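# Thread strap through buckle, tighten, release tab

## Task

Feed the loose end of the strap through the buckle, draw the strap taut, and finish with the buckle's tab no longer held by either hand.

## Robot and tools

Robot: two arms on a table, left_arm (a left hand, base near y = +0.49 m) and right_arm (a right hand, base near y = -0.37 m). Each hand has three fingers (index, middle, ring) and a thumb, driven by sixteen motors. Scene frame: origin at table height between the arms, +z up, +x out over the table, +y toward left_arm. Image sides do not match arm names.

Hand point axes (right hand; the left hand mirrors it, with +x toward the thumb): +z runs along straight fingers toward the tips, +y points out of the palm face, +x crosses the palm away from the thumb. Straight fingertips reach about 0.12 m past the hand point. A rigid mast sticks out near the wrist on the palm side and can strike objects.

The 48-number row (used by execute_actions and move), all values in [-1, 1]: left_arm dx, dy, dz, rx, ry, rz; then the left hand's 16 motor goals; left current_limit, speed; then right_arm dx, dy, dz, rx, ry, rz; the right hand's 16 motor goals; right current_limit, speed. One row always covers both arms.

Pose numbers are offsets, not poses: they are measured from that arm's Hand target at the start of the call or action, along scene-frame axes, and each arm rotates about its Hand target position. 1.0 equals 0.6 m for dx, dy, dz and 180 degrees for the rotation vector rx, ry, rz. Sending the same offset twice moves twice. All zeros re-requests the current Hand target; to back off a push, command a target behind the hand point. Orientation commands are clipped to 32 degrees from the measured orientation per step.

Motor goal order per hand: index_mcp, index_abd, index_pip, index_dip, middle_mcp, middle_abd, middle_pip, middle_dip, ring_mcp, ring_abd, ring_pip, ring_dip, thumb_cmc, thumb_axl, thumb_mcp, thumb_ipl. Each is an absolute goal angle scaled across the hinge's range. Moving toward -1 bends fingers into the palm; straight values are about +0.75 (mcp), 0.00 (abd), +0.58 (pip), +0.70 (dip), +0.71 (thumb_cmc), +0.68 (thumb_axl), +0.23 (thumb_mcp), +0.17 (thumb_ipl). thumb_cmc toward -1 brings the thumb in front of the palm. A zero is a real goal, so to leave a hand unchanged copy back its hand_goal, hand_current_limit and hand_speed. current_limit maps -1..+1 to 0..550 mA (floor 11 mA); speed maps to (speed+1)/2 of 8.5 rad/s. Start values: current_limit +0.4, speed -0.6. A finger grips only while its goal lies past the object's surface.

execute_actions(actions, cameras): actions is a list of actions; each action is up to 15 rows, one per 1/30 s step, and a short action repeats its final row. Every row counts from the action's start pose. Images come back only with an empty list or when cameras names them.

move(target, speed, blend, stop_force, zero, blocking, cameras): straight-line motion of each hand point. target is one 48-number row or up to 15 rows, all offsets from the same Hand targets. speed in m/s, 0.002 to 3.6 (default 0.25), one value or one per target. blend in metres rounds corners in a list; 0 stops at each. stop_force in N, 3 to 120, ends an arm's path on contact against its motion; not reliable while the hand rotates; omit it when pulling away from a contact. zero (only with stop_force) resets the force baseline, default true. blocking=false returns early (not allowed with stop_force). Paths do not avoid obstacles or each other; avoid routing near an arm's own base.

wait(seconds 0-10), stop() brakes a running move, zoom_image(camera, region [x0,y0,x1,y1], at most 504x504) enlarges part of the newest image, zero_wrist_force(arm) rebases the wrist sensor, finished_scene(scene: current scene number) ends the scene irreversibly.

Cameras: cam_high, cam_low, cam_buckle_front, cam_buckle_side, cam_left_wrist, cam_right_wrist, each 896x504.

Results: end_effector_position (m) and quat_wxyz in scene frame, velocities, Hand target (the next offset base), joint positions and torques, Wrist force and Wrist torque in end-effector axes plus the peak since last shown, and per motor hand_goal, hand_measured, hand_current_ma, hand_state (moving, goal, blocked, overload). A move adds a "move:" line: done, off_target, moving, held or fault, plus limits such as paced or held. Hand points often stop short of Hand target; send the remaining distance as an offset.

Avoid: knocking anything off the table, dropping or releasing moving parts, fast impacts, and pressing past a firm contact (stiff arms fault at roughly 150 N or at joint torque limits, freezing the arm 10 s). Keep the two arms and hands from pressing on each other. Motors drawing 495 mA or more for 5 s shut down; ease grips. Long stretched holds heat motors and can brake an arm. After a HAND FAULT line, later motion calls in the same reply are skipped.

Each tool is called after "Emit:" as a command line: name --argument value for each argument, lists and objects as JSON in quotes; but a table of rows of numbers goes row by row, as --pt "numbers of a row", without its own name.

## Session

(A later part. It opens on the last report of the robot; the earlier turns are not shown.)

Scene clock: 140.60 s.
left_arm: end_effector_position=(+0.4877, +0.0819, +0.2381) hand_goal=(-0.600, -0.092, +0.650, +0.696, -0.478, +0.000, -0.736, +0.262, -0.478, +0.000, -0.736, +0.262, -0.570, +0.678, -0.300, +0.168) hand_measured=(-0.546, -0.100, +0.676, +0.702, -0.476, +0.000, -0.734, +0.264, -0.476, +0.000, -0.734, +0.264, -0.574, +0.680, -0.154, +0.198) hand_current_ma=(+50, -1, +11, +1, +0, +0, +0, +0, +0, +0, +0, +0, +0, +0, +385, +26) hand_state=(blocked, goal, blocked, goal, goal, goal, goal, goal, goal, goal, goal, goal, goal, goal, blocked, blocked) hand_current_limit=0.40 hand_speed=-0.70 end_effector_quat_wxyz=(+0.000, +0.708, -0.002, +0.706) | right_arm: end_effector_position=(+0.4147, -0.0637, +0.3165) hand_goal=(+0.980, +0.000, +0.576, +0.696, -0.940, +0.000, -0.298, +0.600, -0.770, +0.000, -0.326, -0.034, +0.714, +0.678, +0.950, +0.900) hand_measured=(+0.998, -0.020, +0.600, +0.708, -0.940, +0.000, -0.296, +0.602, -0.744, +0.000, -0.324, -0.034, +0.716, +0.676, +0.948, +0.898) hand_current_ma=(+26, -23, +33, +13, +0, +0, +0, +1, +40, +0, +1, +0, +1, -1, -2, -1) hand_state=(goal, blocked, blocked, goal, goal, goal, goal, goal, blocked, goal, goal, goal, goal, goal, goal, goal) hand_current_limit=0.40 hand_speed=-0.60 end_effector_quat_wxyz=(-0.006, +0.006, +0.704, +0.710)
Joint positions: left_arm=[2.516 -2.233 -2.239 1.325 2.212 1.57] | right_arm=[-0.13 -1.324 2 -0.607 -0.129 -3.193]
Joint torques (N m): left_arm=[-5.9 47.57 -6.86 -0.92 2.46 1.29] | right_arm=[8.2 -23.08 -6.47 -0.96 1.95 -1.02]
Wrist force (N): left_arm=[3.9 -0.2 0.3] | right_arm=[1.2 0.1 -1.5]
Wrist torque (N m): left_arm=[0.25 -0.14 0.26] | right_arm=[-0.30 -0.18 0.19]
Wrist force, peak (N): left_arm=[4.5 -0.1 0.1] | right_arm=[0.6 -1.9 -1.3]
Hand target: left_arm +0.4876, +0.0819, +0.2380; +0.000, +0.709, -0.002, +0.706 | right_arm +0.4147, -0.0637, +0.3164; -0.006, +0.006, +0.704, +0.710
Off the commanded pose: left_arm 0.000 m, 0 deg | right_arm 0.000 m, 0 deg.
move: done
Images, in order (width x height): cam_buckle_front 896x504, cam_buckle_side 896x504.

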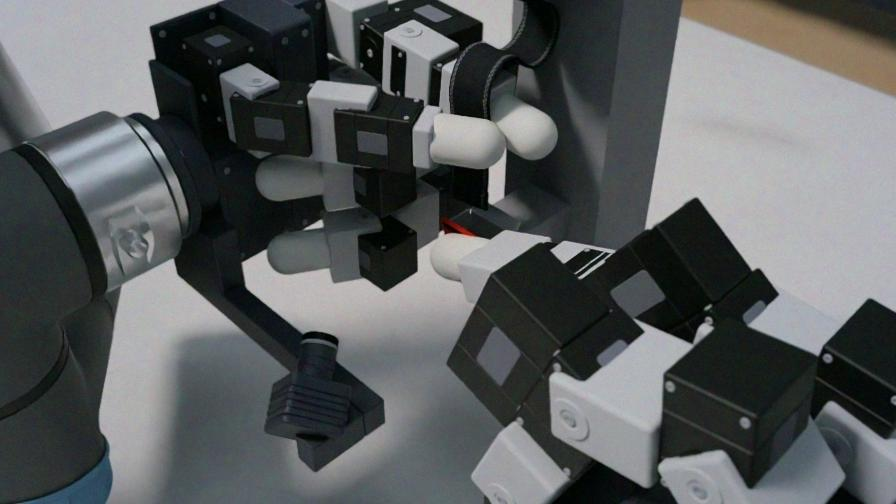

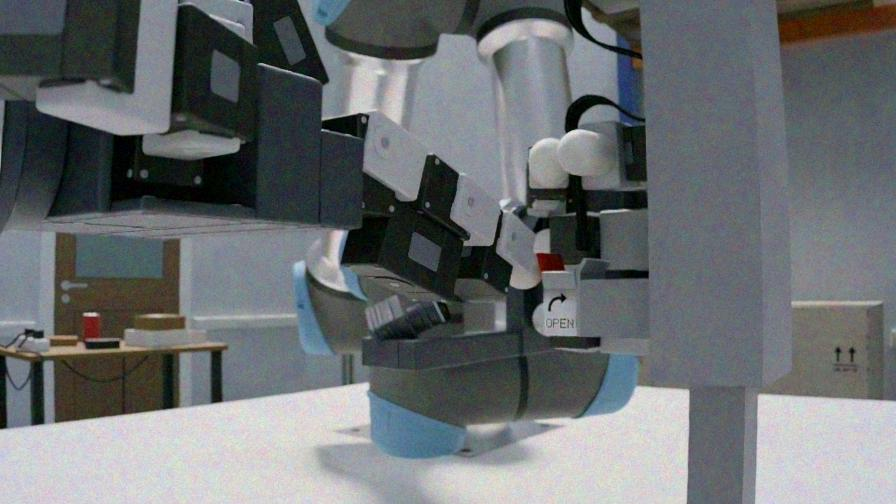

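Emit:
move --pt "0.0168 -0.0142 -0.0082 -0.0167 0.025 -0.067 -0.6 -0.093 0.65 0.696 -0.479 0 -0.737 0.261 -0.479 0 -0.737 0.261 -0.571 0.678 -0.3 0.168 0.4 -0.7 0 0 0 0 0 0 0.98 0 0.576 0.696 -0.94 0 -0.299 0.6 -0.77 0 -0.326 -0.034 0.714 0.678 0.95 0.9 0.4 -0.6" --speed 0.04 --cameras '["cam_buckle_front","cam_buckle_side","cam_left_wrist"]'

Emit:
zoom_image --camera "cam_buckle_front" --region '[420, 120, 540, 240]'

Emit:
zoom_image --camera "cam_buckle_side" --region '[530, 150, 650, 290]'

Scene clock: 176.97 s.
left_arm: end_effector_position=(+0.4977, +0.0735, +0.2331) hand_goal=(-0.600, -0.092, +0.650, +0.696, -0.478, +0.000, -0.736, +0.262, -0.478, +0.000, -0.736, +0.262, -0.570, +0.678, -0.300, +0.168) hand_measured=(-0.546, -0.100, +0.676, +0.702, -0.476, +0.000, -0.734, +0.264, -0.476, +0.000, -0.734, +0.264, -0.574, +0.680, -0.154, +0.198) hand_current_ma=(+50, -1, +11, +1, +0, +0, +0, +0, +0, +0, +0, +0, +0, +0, +385, +26) hand_state=(blocked, goal, blocked, goal, goal, goal, goal, goal, goal, goal, goal, goal, goal, goal, blocked, blocked) hand_current_limit=0.40 hand_speed=-0.70 end_effector_quat_wxyz=(+0.093, +0.731, -0.058, +0.673) | right_arm: end_effector_position=(+0.4147, -0.0637, +0.3164) hand_goal=(+0.980, +0.000, +0.576, +0.696, -0.940, +0.000, -0.298, +0.600, -0.770, +0.000, -0.326, -0.034, +0.714, +0.678, +0.950, +0.900) hand_measured=(+0.998, -0.022, +0.600, +0.708, -0.940, +0.000, -0.296, +0.602, -0.744, +0.000, -0.324, -0.034, +0.716, +0.676, +0.948, +0.898) hand_current_ma=(+26, -23, +32, +13, +0, +0, +0, +1, +40, +0, +1, +0, +1, -1, -2, -1) hand_state=(goal, blocked, blocked, goal, goal, goal, goal, goal, blocked, goal, goal, goal, goal, goal, goal, goal) hand_current_limit=0.40 hand_speed=-0.60 end_effector_quat_wxyz=(-0.006, +0.006, +0.704, +0.710)
Joint positions: left_arm=[2.654 -2.199 -2.293 1.271 1.86 1.49] | right_arm=[-0.13 -1.324 2 -0.607 -0.129 -3.193]
Joint torques (N m): left_arm=[-6.4 38.69 2.54 3.36 2.66 1.36] | right_arm=[9.94 -31.51 -5.64 0.74 1.88 -1.46]
Wrist force (N): left_arm=[3.6 0.0 0.3] | right_arm=[1.2 0.3 -1.9]
Wrist torque (N m): left_arm=[0.26 -0.09 0.24] | right_arm=[-0.26 -0.17 0.19]
Wrist force, peak (N): left_arm=[4.1 0.1 0.3] | right_arm=[1.3 0.3 -1.9]
Hand target: left_arm +0.4977, +0.0734, +0.2331; +0.093, +0.731, -0.058, +0.673 | right_arm +0.4147, -0.0637, +0.3164; -0.006, +0.006, +0.704, +0.710
Off the commanded pose: left_arm 0.000 m, 0 deg | right_arm 0.000 m, 0 deg.
move: done
Images, in order (width x height): cam_buckle_front 896x504, cam_buckle_side 896x504, cam_left_wrist 896x504.

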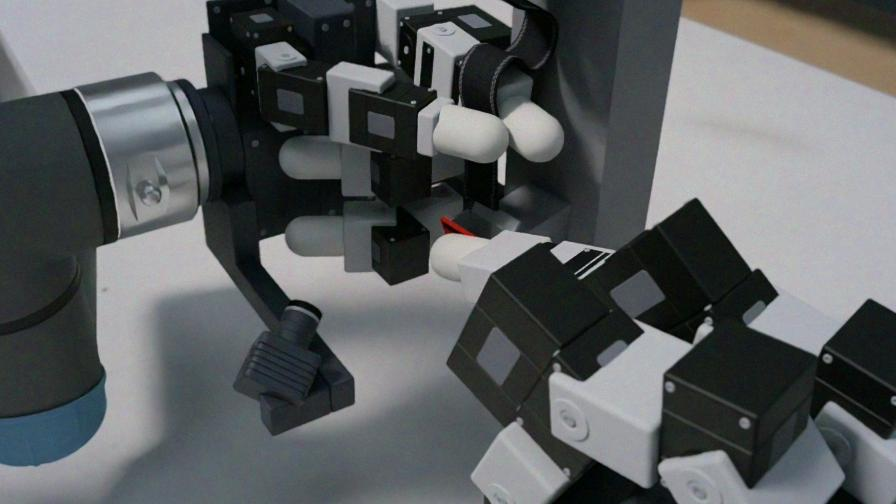

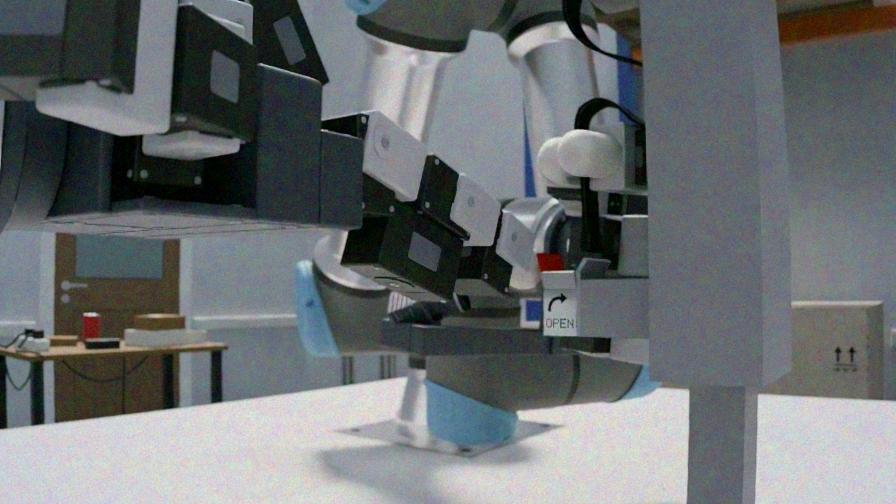

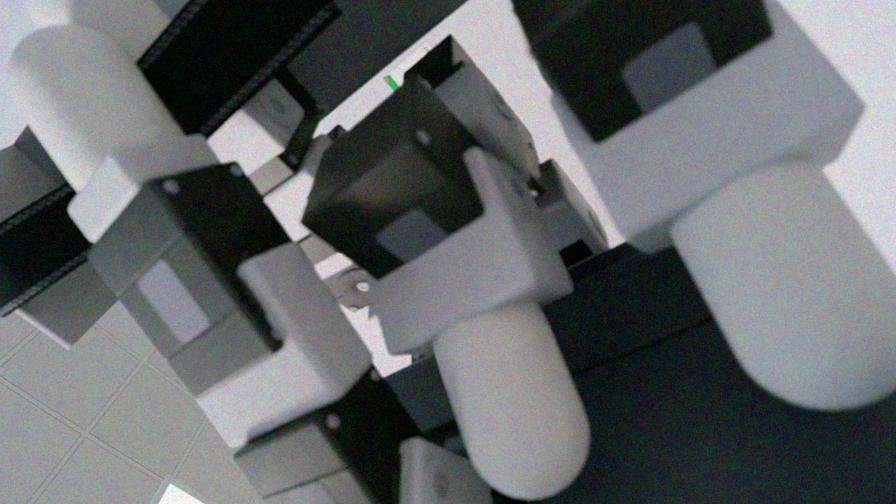

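Scaled by 4.200 from the camera's 896x504 image, which has a finer 1280x720 frame.

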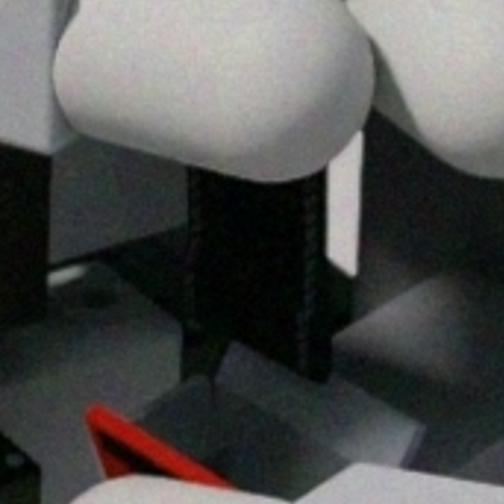

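Scaled by 3.600 from the camera's 896x504 image, which has a finer 1280x720 frame.

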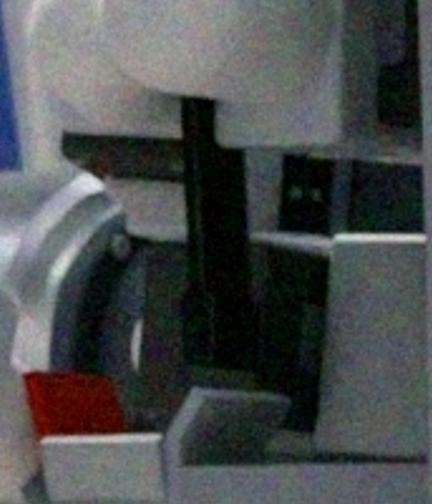

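Emit:
zoom_image --camera "cam_buckle_side" --region '[565, 170, 615, 260]'

Emit:
zoom_image --camera "cam_buckle_front" --region '[450, 155, 530, 235]'

Scaled by 5.600 from the camera's 896x504 image, which has a finer 1280x720 frame.

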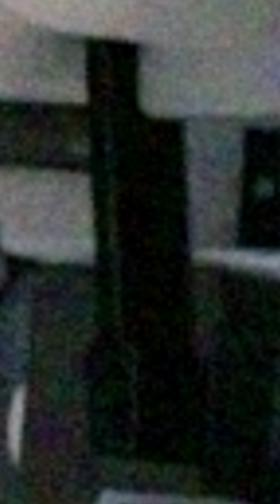

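Scaled by 6.300 from the camera's 896x504 image, which has a finer 1280x720 frame.

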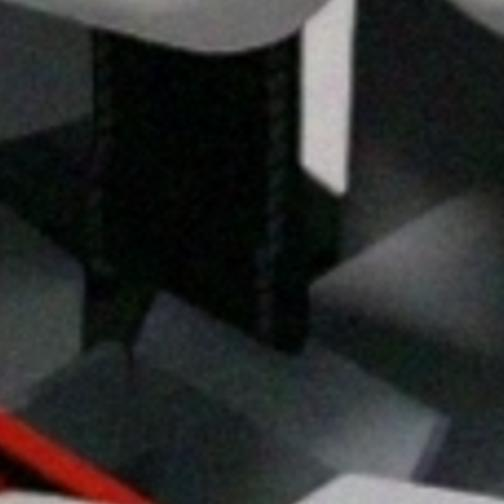

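Emit:
move --pt "0.0045 -0.023 0 0 0 -0.0333 -0.6 -0.093 0.65 0.696 -0.479 0 -0.737 0.261 -0.479 0 -0.737 0.261 -0.571 0.678 -0.3 0.168 0.4 -0.7 0 0 0 0 0 0 0.98 0 0.576 0.696 -0.94 0 -0.299 0.6 -0.77 0 -0.326 -0.034 0.714 0.678 0.95 0.9 0.4 -0.6" --speed 0.03 --cameras '["cam_buckle_front","cam_buckle_side"]'

Emit:
zoom_image --camera "cam_buckle_front" --region '[420, 140, 540, 260]'

Emit:
zoom_image --camera "cam_buckle_side" --region '[540, 170, 620, 280]'

Scene clock: 220.13 s.
left_arm: end_effector_position=(+0.5069, +0.0687, +0.2329) hand_goal=(-0.600, -0.092, +0.650, +0.696, -0.478, +0.000, -0.736, +0.262, -0.478, +0.000, -0.736, +0.262, -0.570, +0.678, -0.300, +0.168) hand_measured=(-0.618, -0.108, +0.696, +0.808, -0.472, +0.000, -0.734, +0.264, -0.434, +0.000, -0.734, +0.264, -0.580, +0.678, -0.140, +0.224) hand_current_ma=(-6, -3, +31, +189, +1, +0, +0, +0, +35, +0, +0, +0, -2, +0, +385, +87) hand_state=(goal, goal, blocked, blocked, goal, goal, goal, goal, blocked, goal, goal, goal, goal, goal, blocked, blocked) hand_current_limit=0.40 hand_speed=-0.70 end_effector_quat_wxyz=(+0.111, +0.729, -0.080, +0.671) | right_arm: end_effector_position=(+0.4147, -0.0637, +0.3164) hand_goal=(+0.980, +0.000, +0.576, +0.696, -0.940, +0.000, -0.298, +0.600, -0.770, +0.000, -0.326, -0.034, +0.714, +0.678, +0.950, +0.900) hand_measured=(+0.998, -0.022, +0.600, +0.708, -0.940, +0.000, -0.296, +0.602, -0.744, +0.000, -0.324, -0.034, +0.716, +0.676, +0.948, +0.898) hand_current_ma=(+26, -23, +32, +13, +0, +0, +0, +1, +40, +0, +1, +0, +1, -1, -2, -1) hand_state=(goal, blocked, blocked, goal, goal, goal, goal, goal, blocked, goal, goal, goal, goal, goal, goal, goal) hand_current_limit=0.40 hand_speed=-0.60 end_effector_quat_wxyz=(-0.006, +0.006, +0.704, +0.710)
Joint positions: left_arm=[2.696 -2.203 -2.276 1.26 1.76 1.502] | right_arm=[-0.13 -1.324 2 -0.607 -0.129 -3.193]
Joint torques (N m): left_arm=[-30.13 29.02 38.78 -6.72 -13.06 1.82] | right_arm=[8.86 -30.53 -10.09 0.81 1.83 -1.38]
Wrist force (N): left_arm=[-13.0 -88.1 -70.6] | right_arm=[1.3 0.2 -1.7]
Wrist torque (N m): left_arm=[1.17 1.02 -0.61] | right_arm=[-0.30 -0.19 0.20]
Wrist force, peak (N): left_arm=[-12.8 -88.3 -71.0] | right_arm=[1.3 0.1 -2.1]
Hand target: left_arm +0.5004, +0.0596, +0.2331; +0.128, +0.727, -0.096, +0.668 | right_arm +0.4147, -0.0637, +0.3164; -0.006, +0.006, +0.704, +0.710
Off the commanded pose: left_arm 0.011 m, 3 deg | right_arm 0.000 m, 0 deg.
move: off_target (left_arm)
Images, in order (width x height): cam_buckle_front 896x504, cam_buckle_side 896x504.

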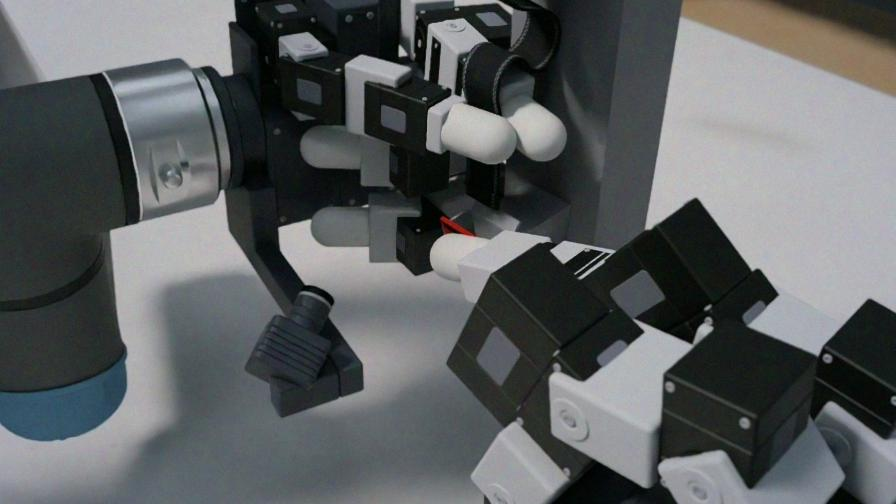

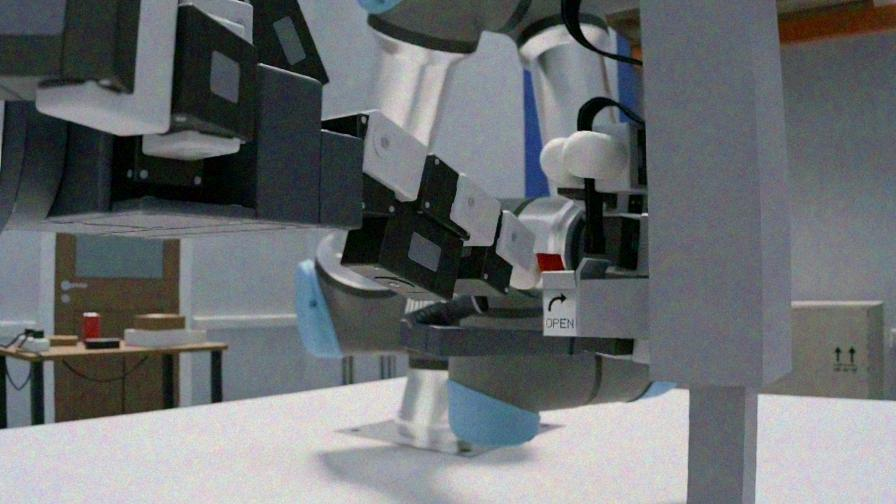

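Scaled by 4.200 from the camera's 896x504 image, which has a finer 1280x720 frame.

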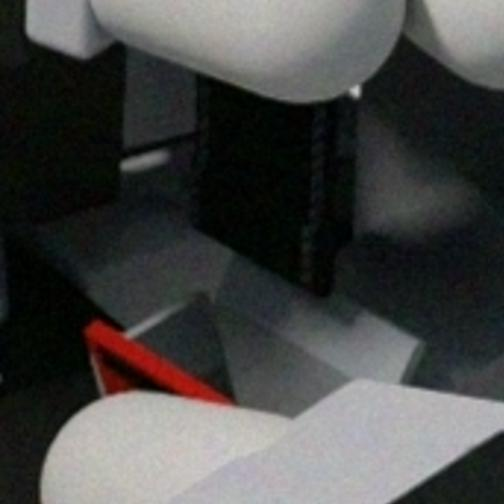

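Scaled by 4.582 from the camera's 896x504 image, which has a finer 1280x720 frame.

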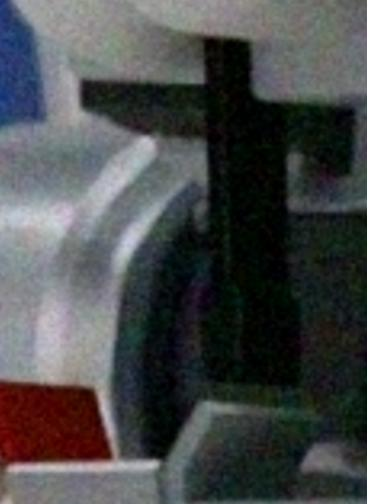

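Emit:
move --pt "-0.0045 0.03 0 0 0 0.0333 -0.6 -0.093 0.65 0.696 -0.479 0 -0.737 0.261 -0.479 0 -0.737 0.261 -0.571 0.678 -0.3 0.168 0.4 -0.7 0 0 0 0 0 0 0.98 0 0.576 0.696 -0.94 0 -0.299 0.6 -0.77 0 -0.326 -0.034 0.714 0.678 0.95 0.9 0.4 -0.6" --speed 0.03 --cameras '["cam_buckle_front","cam_buckle_side","cam_high"]'

Emit:
zoom_image --camera "cam_high" --region '[300, 270, 460, 400]'

Emit:
zoom_image --camera "cam_buckle_front" --region '[420, 140, 540, 260]'

Scene clock: 225.23 s.
left_arm: end_effector_position=(+0.4976, +0.0776, +0.2331) hand_goal=(-0.600, -0.092, +0.650, +0.696, -0.478, +0.000, -0.736, +0.262, -0.478, +0.000, -0.736, +0.262, -0.570, +0.678, -0.300, +0.168) hand_measured=(-0.534, -0.108, +0.672, +0.712, -0.474, +0.000, -0.734, +0.264, -0.474, +0.000, -0.734, +0.264, -0.580, +0.676, -0.180, +0.224) hand_current_ma=(+73, -3, +8, +4, +0, +0, +0, +0, +0, +0, +0, +0, -2, +0, +349, +87) hand_state=(blocked, goal, blocked, goal, goal, goal, goal, goal, goal, goal, goal, goal, goal, goal, blocked, blocked) hand_current_limit=0.40 hand_speed=-0.70 end_effector_quat_wxyz=(+0.093, +0.731, -0.058, +0.673) | right_arm: end_effector_position=(+0.4147, -0.0637, +0.3164) hand_goal=(+0.980, +0.000, +0.576, +0.696, -0.940, +0.000, -0.298, +0.600, -0.770, +0.000, -0.326, -0.034, +0.714, +0.678, +0.950, +0.900) hand_measured=(+0.998, -0.022, +0.600, +0.708, -0.940, +0.000, -0.296, +0.602, -0.744, +0.000, -0.324, -0.034, +0.716, +0.676, +0.948, +0.898) hand_current_ma=(+26, -23, +32, +13, +0, +0, +0, +1, +40, +0, +1, +0, +1, -1, -2, -1) hand_state=(goal, blocked, blocked, goal, goal, goal, goal, goal, blocked, goal, goal, goal, goal, goal, goal, goal) hand_current_limit=0.40 hand_speed=-0.60 end_effector_quat_wxyz=(-0.006, +0.006, +0.704, +0.710)
Joint positions: left_arm=[2.665 -2.196 -2.302 1.278 1.85 1.491] | right_arm=[-0.13 -1.324 2 -0.607 -0.129 -3.193]
Joint torques (N m): left_arm=[3.59 43.05 6.37 3.26 -1.98 -0.73] | right_arm=[9.2 -29.11 -14.67 0.8 1.98 -1.55]
Wrist force (N): left_arm=[5.3 -0.1 0.9] | right_arm=[1.2 0.2 -1.7]
Wrist torque (N m): left_arm=[0.20 -0.31 0.40] | right_arm=[-0.28 -0.17 0.19]
Wrist force, peak (N): left_arm=[-12.9 -88.8 -70.8] | right_arm=[1.3 0.3 -2.0]
Hand target: left_arm +0.4977, +0.0776, +0.2331; +0.093, +0.731, -0.058, +0.673 | right_arm +0.4147, -0.0637, +0.3164; -0.006, +0.006, +0.704, +0.710
Off the commanded pose: left_arm 0.000 m, 0 deg | right_arm 0.000 m, 0 deg.
move: done
Images, in order (width x height): cam_high 896x504, cam_buckle_front 896x504, cam_buckle_side 896x504.

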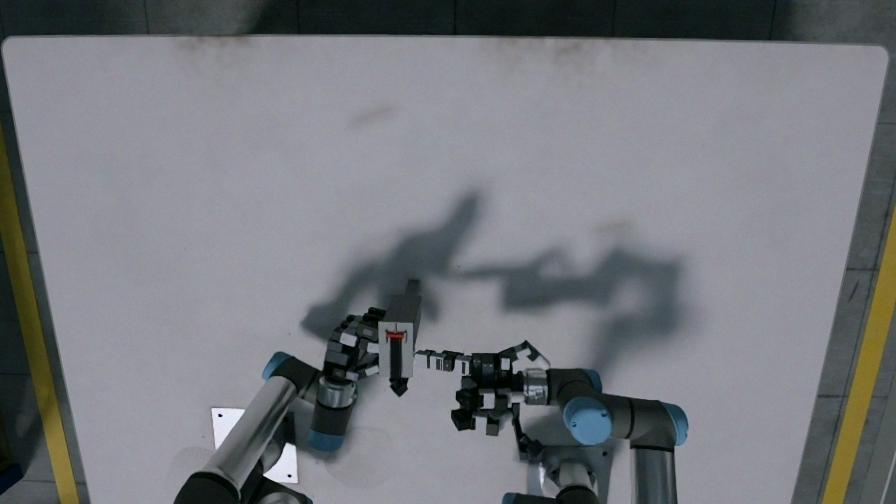

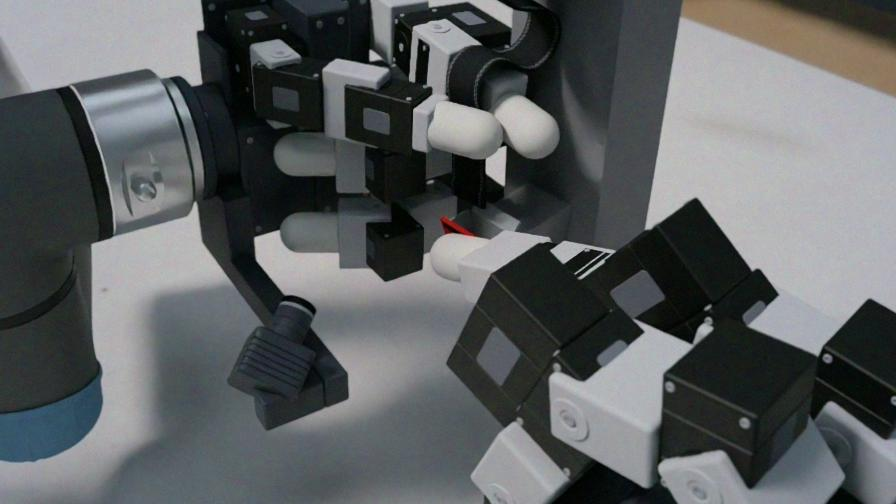

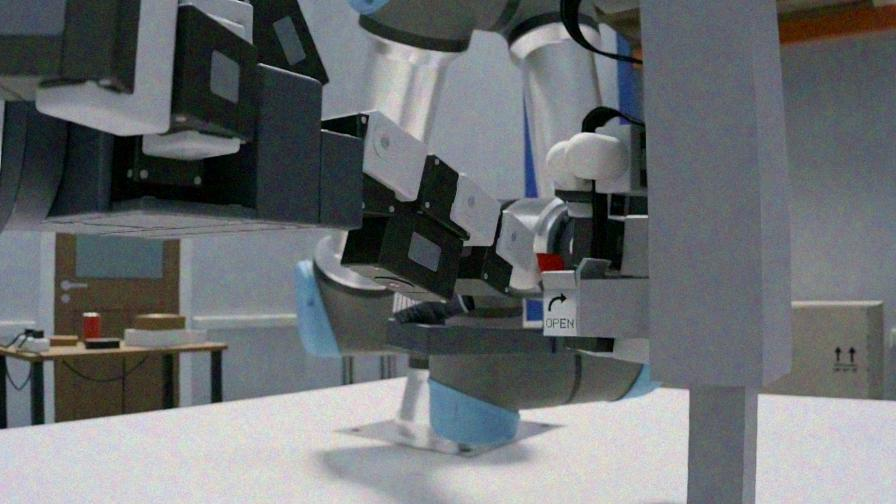

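Scaled by 3.150 from the camera's 896x504 image, which has a finer 1280x720 frame.

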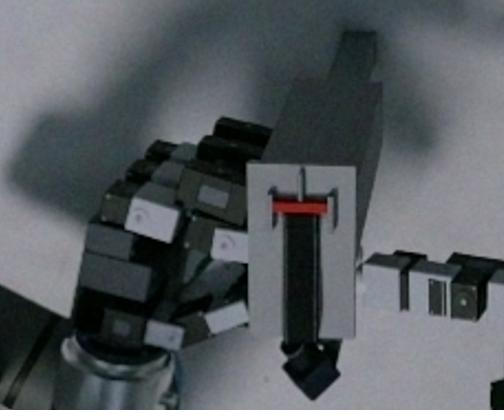

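Scaled by 4.200 from the camera's 896x504 image, which has a finer 1280x720 frame.

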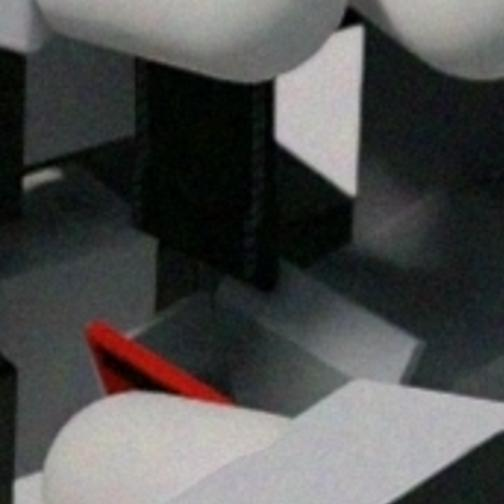

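Emit:
move --pt "0 0.115 0.02 0 0 0 -0.6 -0.093 0.65 0.696 -0.478 0 -0.737 0.261 -0.478 0 -0.737 0.261 -0.571 0.678 -0.3 0.168 0.4 -0.6 0 0 0 0 0 0 0.98 0 0.576 0.696 -0.94 0 -0.299 0.6 -0.74 0 -0.326 -0.034 0.714 0.678 0.95 0.9 0.4 -0.6" --pt "0 0.115 0.021 0 0 0 -0.6 -0.093 0.65 0.696 0.97 0 0.93 0.93 0.97 0 0.93 0.93 -0.571 0.678 -0.3 0.168 0.4 -0.5 0 0 0 0 0 0 0.98 0 0.576 0.696 -0.94 0 -0.299 0.6 -0.74 0 -0.326 -0.034 0.714 0.678 0.95 0.9 0.4 -0.6" --speed 0.08

Emit:
move --pt "0 -0.115 0 0 0 0 -0.6 -0.093 0.65 0.696 0.97 0 0.93 0.93 0.97 0 0.93 0.93 -0.571 0.678 -0.3 0.168 0.4 -0.5 0 0 0 0 0 0 0.98 0 0.576 0.696 -0.94 0 -0.299 0.6 -0.74 0 -0.326 -0.034 0.714 0.678 0.95 0.9 0.4 -0.6" --speed 0.06 --cameras '["cam_buckle_front","cam_buckle_side","cam_high"]'

Emit:
zoom_image --camera "cam_buckle_front" --region '[420, 130, 540, 250]'

Emit:
zoom_image --camera "cam_buckle_side" --region '[540, 150, 640, 280]'

Scene clock: 242.43 s.
left_arm: end_effector_position=(+0.4977, +0.1466, +0.2457) hand_goal=(-0.600, -0.092, +0.650, +0.696, +0.970, +0.000, +0.930, +0.930, +0.970, +0.000, +0.930, +0.930, -0.570, +0.678, -0.300, +0.168) hand_measured=(-0.534, -0.108, +0.674, +0.710, +0.968, -0.002, +0.928, +0.928, +0.968, -0.002, +0.928, +0.928, -0.580, +0.676, -0.182, +0.224) hand_current_ma=(+73, -3, +8, +4, +0, +0, +0, +0, +0, +0, +0, +0, -2, +0, +348, +87) hand_state=(blocked, goal, blocked, goal, goal, goal, goal, goal, goal, goal, goal, goal, goal, goal, blocked, blocked) hand_current_limit=0.40 hand_speed=-0.50 end_effector_quat_wxyz=(+0.093, +0.731, -0.058, +0.673) | right_arm: end_effector_position=(+0.4147, -0.0637, +0.3164) hand_goal=(+0.980, +0.000, +0.576, +0.696, -0.940, +0.000, -0.298, +0.600, -0.740, +0.000, -0.326, -0.034, +0.714, +0.678, +0.950, +0.900) hand_measured=(+0.998, -0.022, +0.600, +0.708, -0.940, +0.000, -0.296, +0.602, -0.738, +0.000, -0.326, -0.034, +0.716, +0.676, +0.948, +0.898) hand_current_ma=(+26, -23, +32, +13, +0, +0, +0, +1, +0, +0, +0, +0, +1, -1, -2, -1) hand_state=(goal, blocked, blocked, goal, goal, goal, goal, goal, goal, goal, goal, goal, goal, goal, goal, goal) hand_current_limit=0.40 hand_speed=-0.60 end_effector_quat_wxyz=(-0.006, +0.006, +0.704, +0.710)
Joint positions: left_arm=[2.869 -2.122 -2.447 1.352 1.646 1.507] | right_arm=[-0.13 -1.324 2 -0.607 -0.129 -3.193]
Joint torques (N m): left_arm=[3.72 41.67 -6.75 3.25 -1.71 -1.75] | right_arm=[8.56 -27.6 -20.41 0.86 1.98 -1.55]
Wrist force (N): left_arm=[5.5 -0.2 1.1] | right_arm=[1.1 0.2 -1.8]
Wrist torque (N m): left_arm=[0.19 -0.43 0.16] | right_arm=[-0.27 -0.16 0.18]
Wrist force, peak (N): left_arm=[5.7 -0.7 0.9] | right_arm=[1.2 0.4 -2.1]
Hand target: left_arm +0.4977, +0.1466, +0.2457; +0.093, +0.731, -0.058, +0.673 | right_arm +0.4147, -0.0637, +0.3164; -0.006, +0.006, +0.704, +0.710
Off the commanded pose: left_arm 0.000 m, 0 deg | right_arm 0.000 m, 0 deg.
move: done

Scene clock: 243.93 s.
left_arm: end_effector_position=(+0.4978, +0.0776, +0.2456) hand_goal=(-0.600, -0.092, +0.650, +0.696, +0.970, +0.000, +0.930, +0.930, +0.970, +0.000, +0.930, +0.930, -0.570, +0.678, -0.300, +0.168) hand_measured=(-0.534, -0.108, +0.674, +0.710, +0.968, -0.002, +0.928, +0.928, +0.968, -0.002, +0.928, +0.928, -0.580, +0.676, -0.182, +0.224) hand_current_ma=(+73, -3, +8, +4, +0, +0, +0, +0, +0, +0, +0, +0, -2, +0, +348, +87) hand_state=(blocked, goal, blocked, goal, goal, goal, goal, goal, goal, goal, goal, goal, goal, goal, blocked, blocked) hand_current_limit=0.40 hand_speed=-0.50 end_effector_quat_wxyz=(+0.093, +0.731, -0.058, +0.673) | right_arm: end_effector_position=(+0.4147, -0.0637, +0.3164) hand_goal=(+0.980, +0.000, +0.576, +0.696, -0.940, +0.000, -0.298, +0.600, -0.740, +0.000, -0.326, -0.034, +0.714, +0.678, +0.950, +0.900) hand_measured=(+0.998, -0.022, +0.600, +0.708, -0.940, +0.000, -0.296, +0.602, -0.738, +0.000, -0.326, -0.034, +0.716, +0.676, +0.948, +0.898) hand_current_ma=(+26, -23, +32, +13, +0, +0, +0, +1, +0, +0, +0, +0, +1, -1, -2, -1) hand_state=(goal, blocked, blocked, goal, goal, goal, goal, goal, goal, goal, goal, goal, goal, goal, goal, goal) hand_current_limit=0.40 hand_speed=-0.60 end_effector_quat_wxyz=(-0.006, +0.006, +0.704, +0.710)
Joint positions: left_arm=[2.665 -2.158 -2.306 1.242 1.849 1.491] | right_arm=[-0.13 -1.324 2 -0.607 -0.129 -3.193]
Joint torques (N m): left_arm=[2.38 46.44 -5.68 5.16 -2.05 0.65] | right_arm=[9.37 -26.99 -22.04 0.9 1.97 -1.37]
Wrist force (N): left_arm=[5.2 -0.4 1.1] | right_arm=[1.2 0.3 -1.7]
Wrist torque (N m): left_arm=[0.15 -0.40 0.25] | right_arm=[-0.27 -0.17 0.19]
Wrist force, peak (N): left_arm=[5.6 -0.6 0.9] | right_arm=[1.3 0.3 -2.0]
Hand target: left_arm +0.4977, +0.0776, +0.2457; +0.093, +0.731, -0.058, +0.673 | right_arm +0.4147, -0.0637, +0.3164; -0.006, +0.006, +0.704, +0.710
Off the commanded pose: left_arm 0.000 m, 0 deg | right_arm 0.000 m, 0 deg.
move: done
Images, in order (width x height): cam_high 896x504, cam_buckle_front 896x504, cam_buckle_side 896x504.

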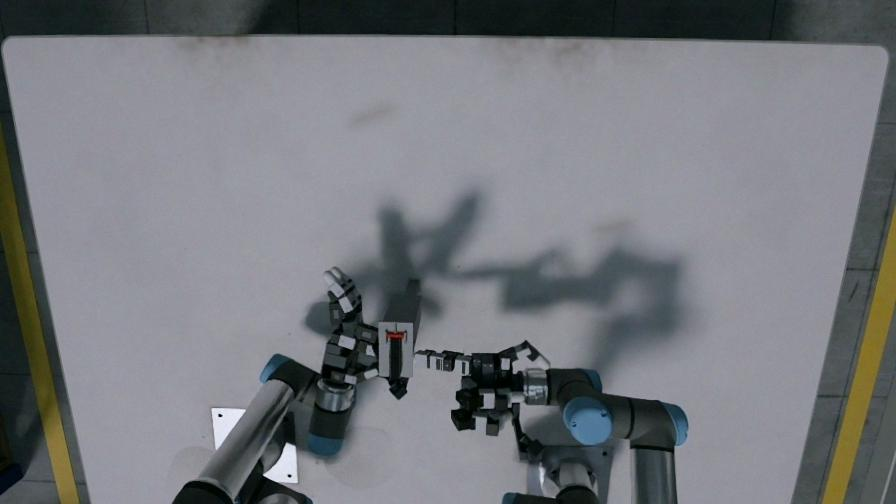

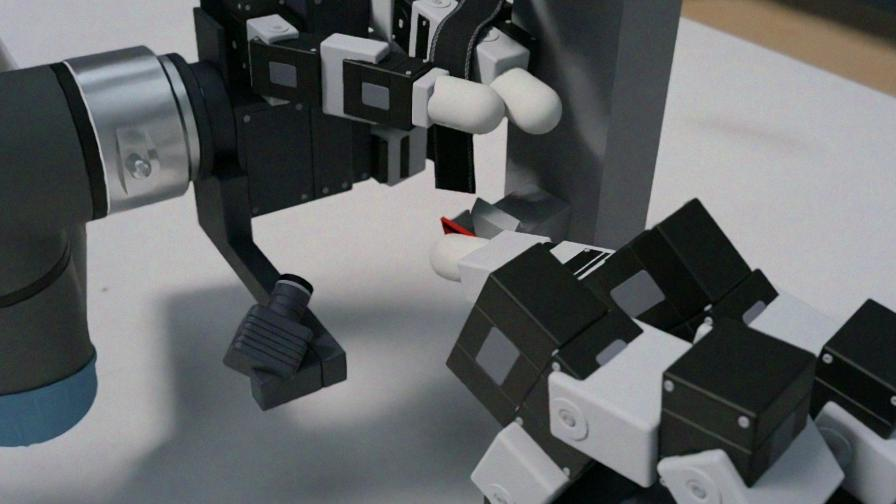

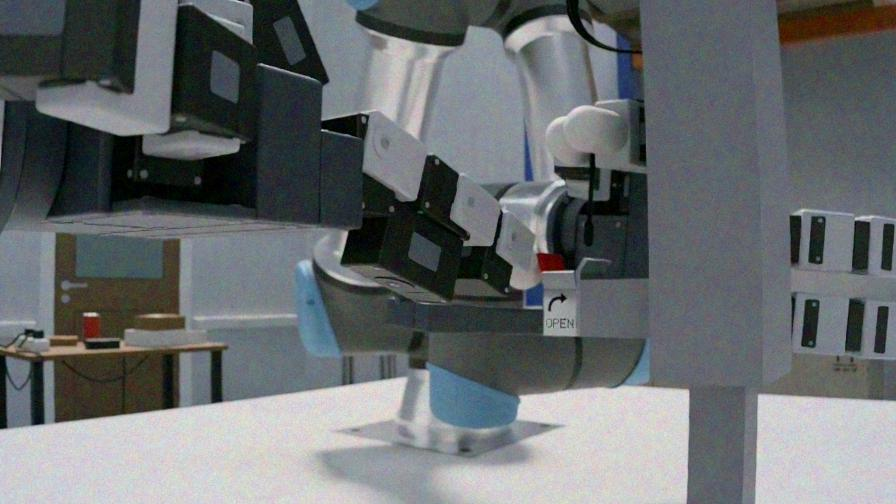

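Scaled by 4.200 from the camera's 896x504 image, which has a finer 1280x720 frame.

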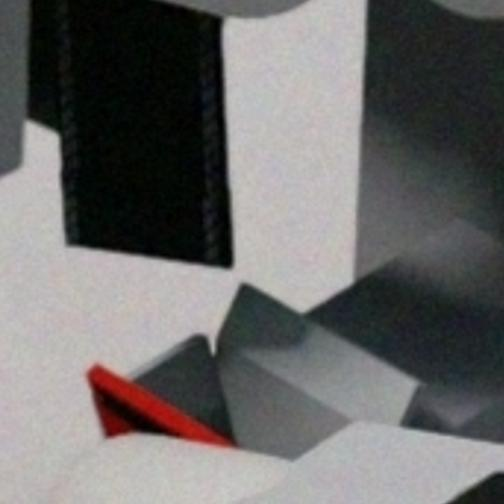

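Scaled by 3.877 from the camera's 896x504 image, which has a finer 1280x720 frame.

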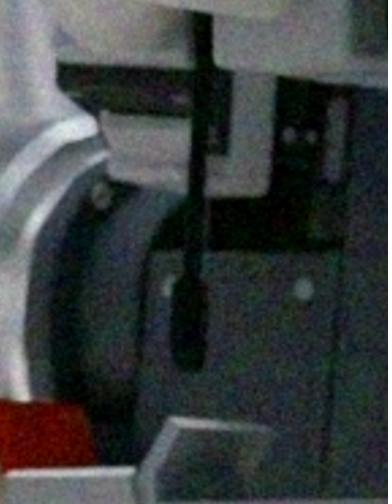

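Emit:
move --pt "-0.1128 0 0 0.0283 0.0851 0.0635 -0.6 -0.093 0.65 0.696 0.97 0 0.93 0.93 0.97 0 0.93 0.93 -0.571 0.678 -0.3 0.168 0.4 -0.5 -0.005 0 -0.052 0 0 0 0.98 0 0.576 0.696 -0.94 0 -0.299 0.6 -0.74 0 -0.326 -0.034 0.714 0.678 0.95 0.9 0.4 -0.6" --speed 0.05

Emit:
move --pt "0.0 -0.005 -0.1698 0 0 0 -0.6 -0.093 0.65 0.696 0.97 0 0.93 0.93 0.97 0 0.93 0.93 -0.571 0.678 -0.3 0.168 0.4 -0.5 0 -0.0917 0 0 0 0 0.98 0 0.576 0.696 -0.94 0 -0.299 0.6 -0.74 0 -0.326 -0.034 0.714 0.678 0.95 0.9 0.4 -0.6" --speed 0.06 --cameras '["cam_buckle_front","cam_buckle_side"]'

Emit:
zoom_image --camera "cam_buckle_front" --region '[300, 130, 600, 430]'

Emit:
zoom_image --camera "cam_buckle_side" --region '[420, 160, 680, 440]'

Scene clock: 267.73 s.
left_arm: end_effector_position=(+0.4300, +0.0776, +0.2457) hand_goal=(-0.600, -0.092, +0.650, +0.696, +0.970, +0.000, +0.930, +0.930, +0.970, +0.000, +0.930, +0.930, -0.570, +0.678, -0.300, +0.168) hand_measured=(-0.534, -0.108, +0.674, +0.710, +0.968, -0.002, +0.928, +0.928, +0.968, -0.002, +0.928, +0.928, -0.580, +0.676, -0.182, +0.224) hand_current_ma=(+73, -3, +8, +4, +0, +0, +0, +0, +0, +0, +0, +0, -2, +0, +347, +87) hand_state=(blocked, goal, blocked, goal, goal, goal, goal, goal, goal, goal, goal, goal, goal, goal, blocked, blocked) hand_current_limit=0.40 hand_speed=-0.50 end_effector_quat_wxyz=(+0.000, +0.820, -0.002, +0.573) | right_arm: end_effector_position=(+0.4116, -0.0637, +0.2852) hand_goal=(+0.980, +0.000, +0.576, +0.696, -0.940, +0.000, -0.298, +0.600, -0.740, +0.000, -0.326, -0.034, +0.714, +0.678, +0.950, +0.900) hand_measured=(+0.998, -0.002, +0.582, +0.698, -0.940, +0.000, -0.296, +0.602, -0.738, +0.000, -0.326, -0.034, +0.716, +0.676, +0.948, +0.898) hand_current_ma=(+25, -1, +5, +1, +0, +0, +0, +1, +0, +0, +0, +0, +1, -1, -2, -1) hand_state=(goal, goal, goal, goal, goal, goal, goal, goal, goal, goal, goal, goal, goal, goal, goal, goal) hand_current_limit=0.40 hand_speed=-0.60 end_effector_quat_wxyz=(-0.006, +0.006, +0.704, +0.710)
Joint positions: left_arm=[2.41 -1.862 -2.413 0.669 2.263 1.264] | right_arm=[-0.131 -1.276 2.04 -0.695 -0.13 -3.192]
Joint torques (N m): left_arm=[3.94 15.4 19.23 3.51 -1.15 0.56] | right_arm=[-11.14 -32.01 -9.83 0.73 -1.18 1.07]
Wrist force (N): left_arm=[5.5 -0.4 0.7] | right_arm=[0.0 0.5 -0.8]
Wrist torque (N m): left_arm=[0.14 -0.44 0.18] | right_arm=[-0.45 -0.33 -0.02]
Wrist force, peak (N): left_arm=[5.6 -0.3 1.1] | right_arm=[1.4 0.6 -2.0]
Hand target: left_arm +0.4300, +0.0776, +0.2457; +0.000, +0.820, -0.002, +0.573 | right_arm +0.4117, -0.0637, +0.2852; -0.006, +0.006, +0.704, +0.710
Off the commanded pose: left_arm 0.000 m, 0 deg | right_arm 0.000 m, 0 deg.
move: done

Scene clock: 269.90 s.
left_arm: end_effector_position=(+0.4301, +0.0746, +0.1439) hand_goal=(-0.600, -0.092, +0.650, +0.696, +0.970, +0.000, +0.930, +0.930, +0.970, +0.000, +0.930, +0.930, -0.570, +0.678, -0.300, +0.168) hand_measured=(-0.606, +0.644, +0.650, +0.696, +0.968, -0.002, +0.928, +0.928, +0.968, -0.002, +0.928, +0.928, -0.580, +0.676, -0.298, +0.170) hand_current_ma=(-1, +385, +0, +0, +0, +0, +0, +0, +0, +0, +0, +0, -2, +0, +0, +0) hand_state=(goal, blocked, goal, goal, goal, goal, goal, goal, goal, goal, goal, goal, goal, goal, goal, goal) hand_current_limit=0.40 hand_speed=-0.50 end_effector_quat_wxyz=(+0.000, +0.820, -0.002, +0.573) | right_arm: end_effector_position=(+0.4117, -0.1187, +0.2852) hand_goal=(+0.980, +0.000, +0.576, +0.696, -0.940, +0.000, -0.298, +0.600, -0.740, +0.000, -0.326, -0.034, +0.714, +0.678, +0.950, +0.900) hand_measured=(+0.998, -0.002, +0.582, +0.698, -0.940, +0.000, -0.296, +0.602, -0.740, +0.000, -0.326, -0.034, +0.716, +0.676, +0.948, +0.898) hand_current_ma=(+25, -1, +5, +1, +0, +0, +0, +1, +0, +0, +0, +0, +1, -1, -2, -1) hand_state=(goal, goal, goal, goal, goal, goal, goal, goal, goal, goal, goal, goal, goal, goal, goal, goal) hand_current_limit=0.40 hand_speed=-0.60 end_effector_quat_wxyz=(-0.006, +0.006, +0.704, +0.710)
Joint positions: left_arm=[2.404 -2.212 -2.406 1.011 2.269 1.26] | right_arm=[-0.268 -1.298 2.069 -0.738 -0.266 -3.157]
Joint torques (N m): left_arm=[-5.53 29.64 -5.83 -0.69 -5.84 3.42] | right_arm=[9.52 -25.36 -11.83 0.83 0.99 -0.23]
Wrist force (N): left_arm=[10.9 -23.3 -0.2] | right_arm=[-0.2 0.7 -0.7]
Wrist torque (N m): left_arm=[-0.74 -0.48 -0.67] | right_arm=[-0.45 -0.31 -0.07]
Wrist force, peak (N): left_arm=[28.7 -7.6 -3.3] | right_arm=[-0.1 0.7 -1.0]
Hand target: left_arm +0.4300, +0.0746, +0.1438; +0.000, +0.820, -0.002, +0.573 | right_arm +0.4117, -0.1187, +0.2852; -0.006, +0.006, +0.704, +0.710
Off the commanded pose: left_arm 0.000 m, 0 deg | right_arm 0.000 m, 0 deg.
move: done
Images, in order (width x height): cam_buckle_front 896x504, cam_buckle_side 896x504.

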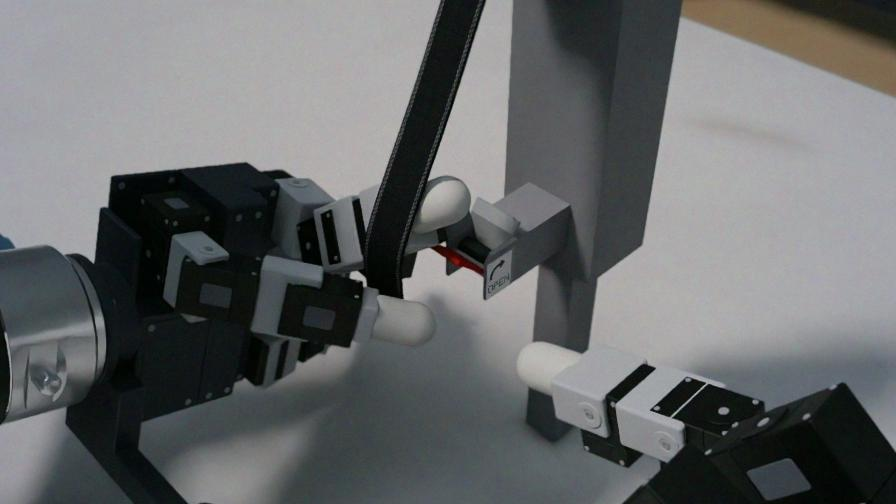

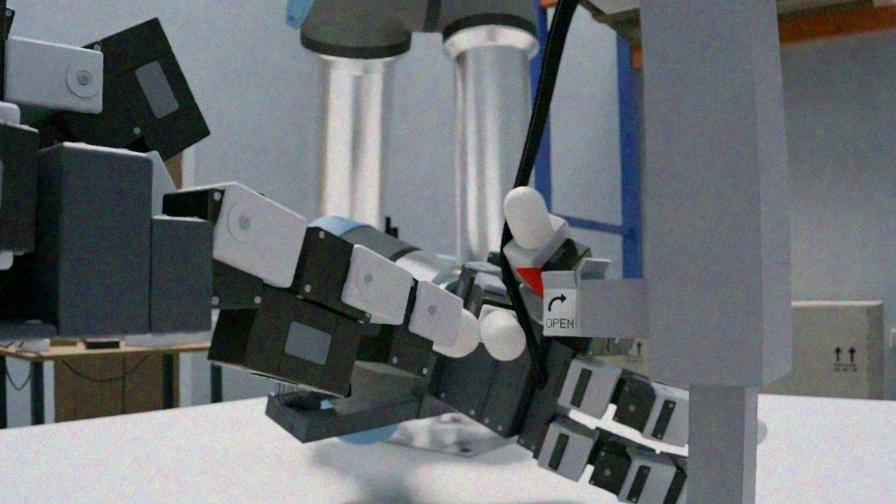

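Scaled by 1.680 from the camera's 896x504 image, which has a finer 1280x720 frame.

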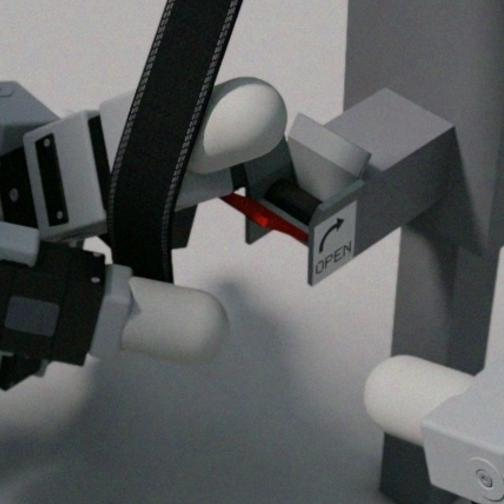

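Scaled by 1.800 from the camera's 896x504 image, which has a finer 1280x720 frame.

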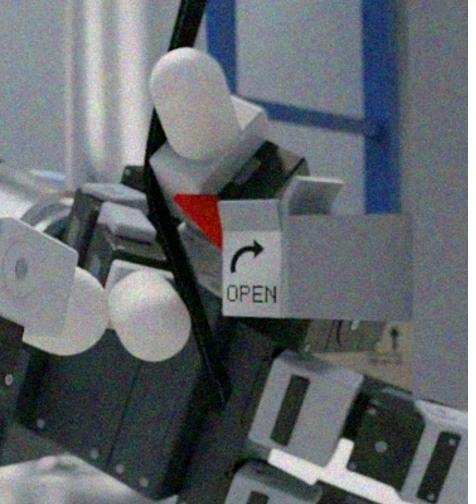

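Emit:
move --pt "0.0 0 0.0833 0 0 0 -0.58 -0.093 0.65 0.696 0.97 0 0.93 0.93 0.97 0 0.93 0.93 -0.571 0.678 0.05 0.168 0.4 -0.5 0 0 0 0 0 0 0.98 0 0.576 0.696 -0.94 0 -0.299 0.6 -0.74 0 -0.326 -0.034 0.714 0.678 0.95 0.9 0.4 -0.6" --speed 0.04 --cameras '["cam_buckle_front","cam_buckle_side"]'

Scene clock: 276.60 s.
left_arm: end_effector_position=(+0.4300, +0.0746, +0.1938) hand_goal=(-0.580, -0.092, +0.650, +0.696, +0.970, +0.000, +0.930, +0.930, +0.970, +0.000, +0.930, +0.930, -0.570, +0.678, +0.050, +0.168) hand_measured=(-0.564, -0.072, +0.658, +0.696, +0.968, -0.002, +0.928, +0.928, +0.968, -0.002, +0.928, +0.928, -0.580, +0.676, +0.044, +0.170) hand_current_ma=(+5, +5, +1, +0, +0, +0, +0, +0, +0, +0, +0, +0, -2, +0, -1, +0) hand_state=(goal, goal, goal, goal, goal, goal, goal, goal, goal, goal, goal, goal, goal, goal, goal, goal) hand_current_limit=0.40 hand_speed=-0.50 end_effector_quat_wxyz=(+0.000, +0.820, -0.002, +0.573) | right_arm: end_effector_position=(+0.4117, -0.1187, +0.2852) hand_goal=(+0.980, +0.000, +0.576, +0.696, -0.940, +0.000, -0.298, +0.600, -0.740, +0.000, -0.326, -0.034, +0.714, +0.678, +0.950, +0.900) hand_measured=(+0.998, -0.002, +0.582, +0.698, -0.940, +0.000, -0.296, +0.602, -0.740, +0.000, -0.326, -0.034, +0.716, +0.676, +0.948, +0.898) hand_current_ma=(+25, -1, +5, +1, +0, +0, +0, +1, +0, +0, +0, +0, +1, -1, -2, -1) hand_state=(goal, goal, goal, goal, goal, goal, goal, goal, goal, goal, goal, goal, goal, goal, goal, goal) hand_current_limit=0.40 hand_speed=-0.60 end_effector_quat_wxyz=(-0.006, +0.006, +0.704, +0.710)
Joint positions: left_arm=[2.404 -2.038 -2.418 0.848 2.269 1.26] | right_arm=[-0.268 -1.297 2.069 -0.738 -0.266 -3.157]
Joint torques (N m): left_arm=[-4.83 17.3 1.29 4.78 2.64 -1.3] | right_arm=[9.13 -18.93 -26.68 1.38 -0.83 -1.46]
Wrist force (N): left_arm=[9.0 -0.7 1.0] | right_arm=[-0.2 0.6 -0.9]
Wrist torque (N m): left_arm=[0.17 -0.52 0.23] | right_arm=[-0.43 -0.31 -0.07]
Wrist force, peak (N): left_arm=[10.9 -23.3 -0.2] | right_arm=[-0.4 0.9 -0.9]
Hand target: left_arm +0.4300, +0.0746, +0.1938; +0.000, +0.820, -0.002, +0.573 | right_arm +0.4117, -0.1187, +0.2852; -0.006, +0.006, +0.704, +0.710
Off the commanded pose: left_arm 0.000 m, 0 deg | right_arm 0.000 m, 0 deg.
move: done
Images, in order (width x height): cam_buckle_front 896x504, cam_buckle_side 896x504.

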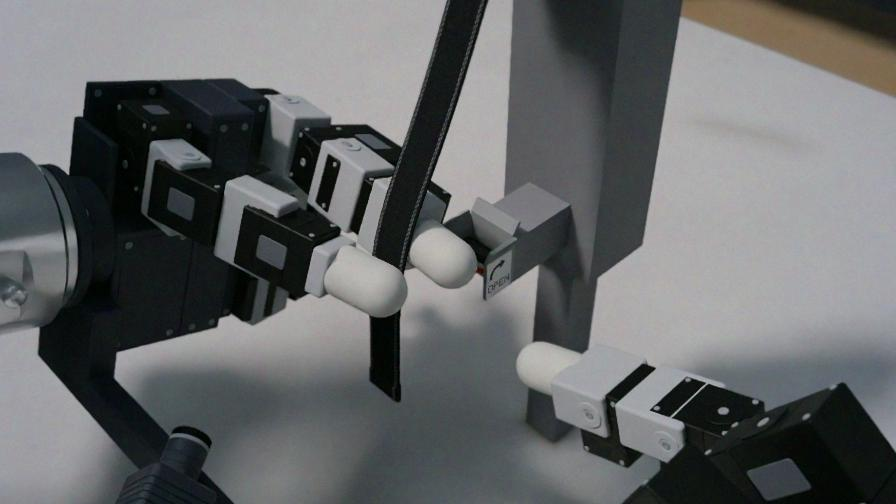

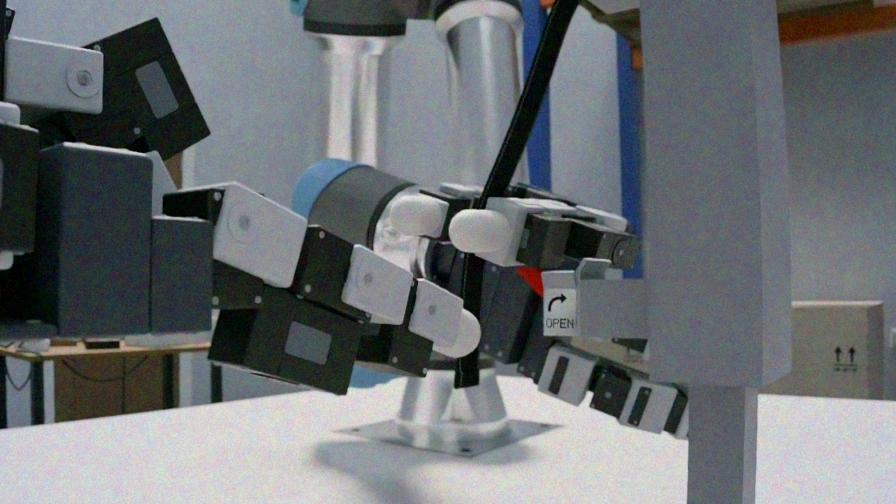

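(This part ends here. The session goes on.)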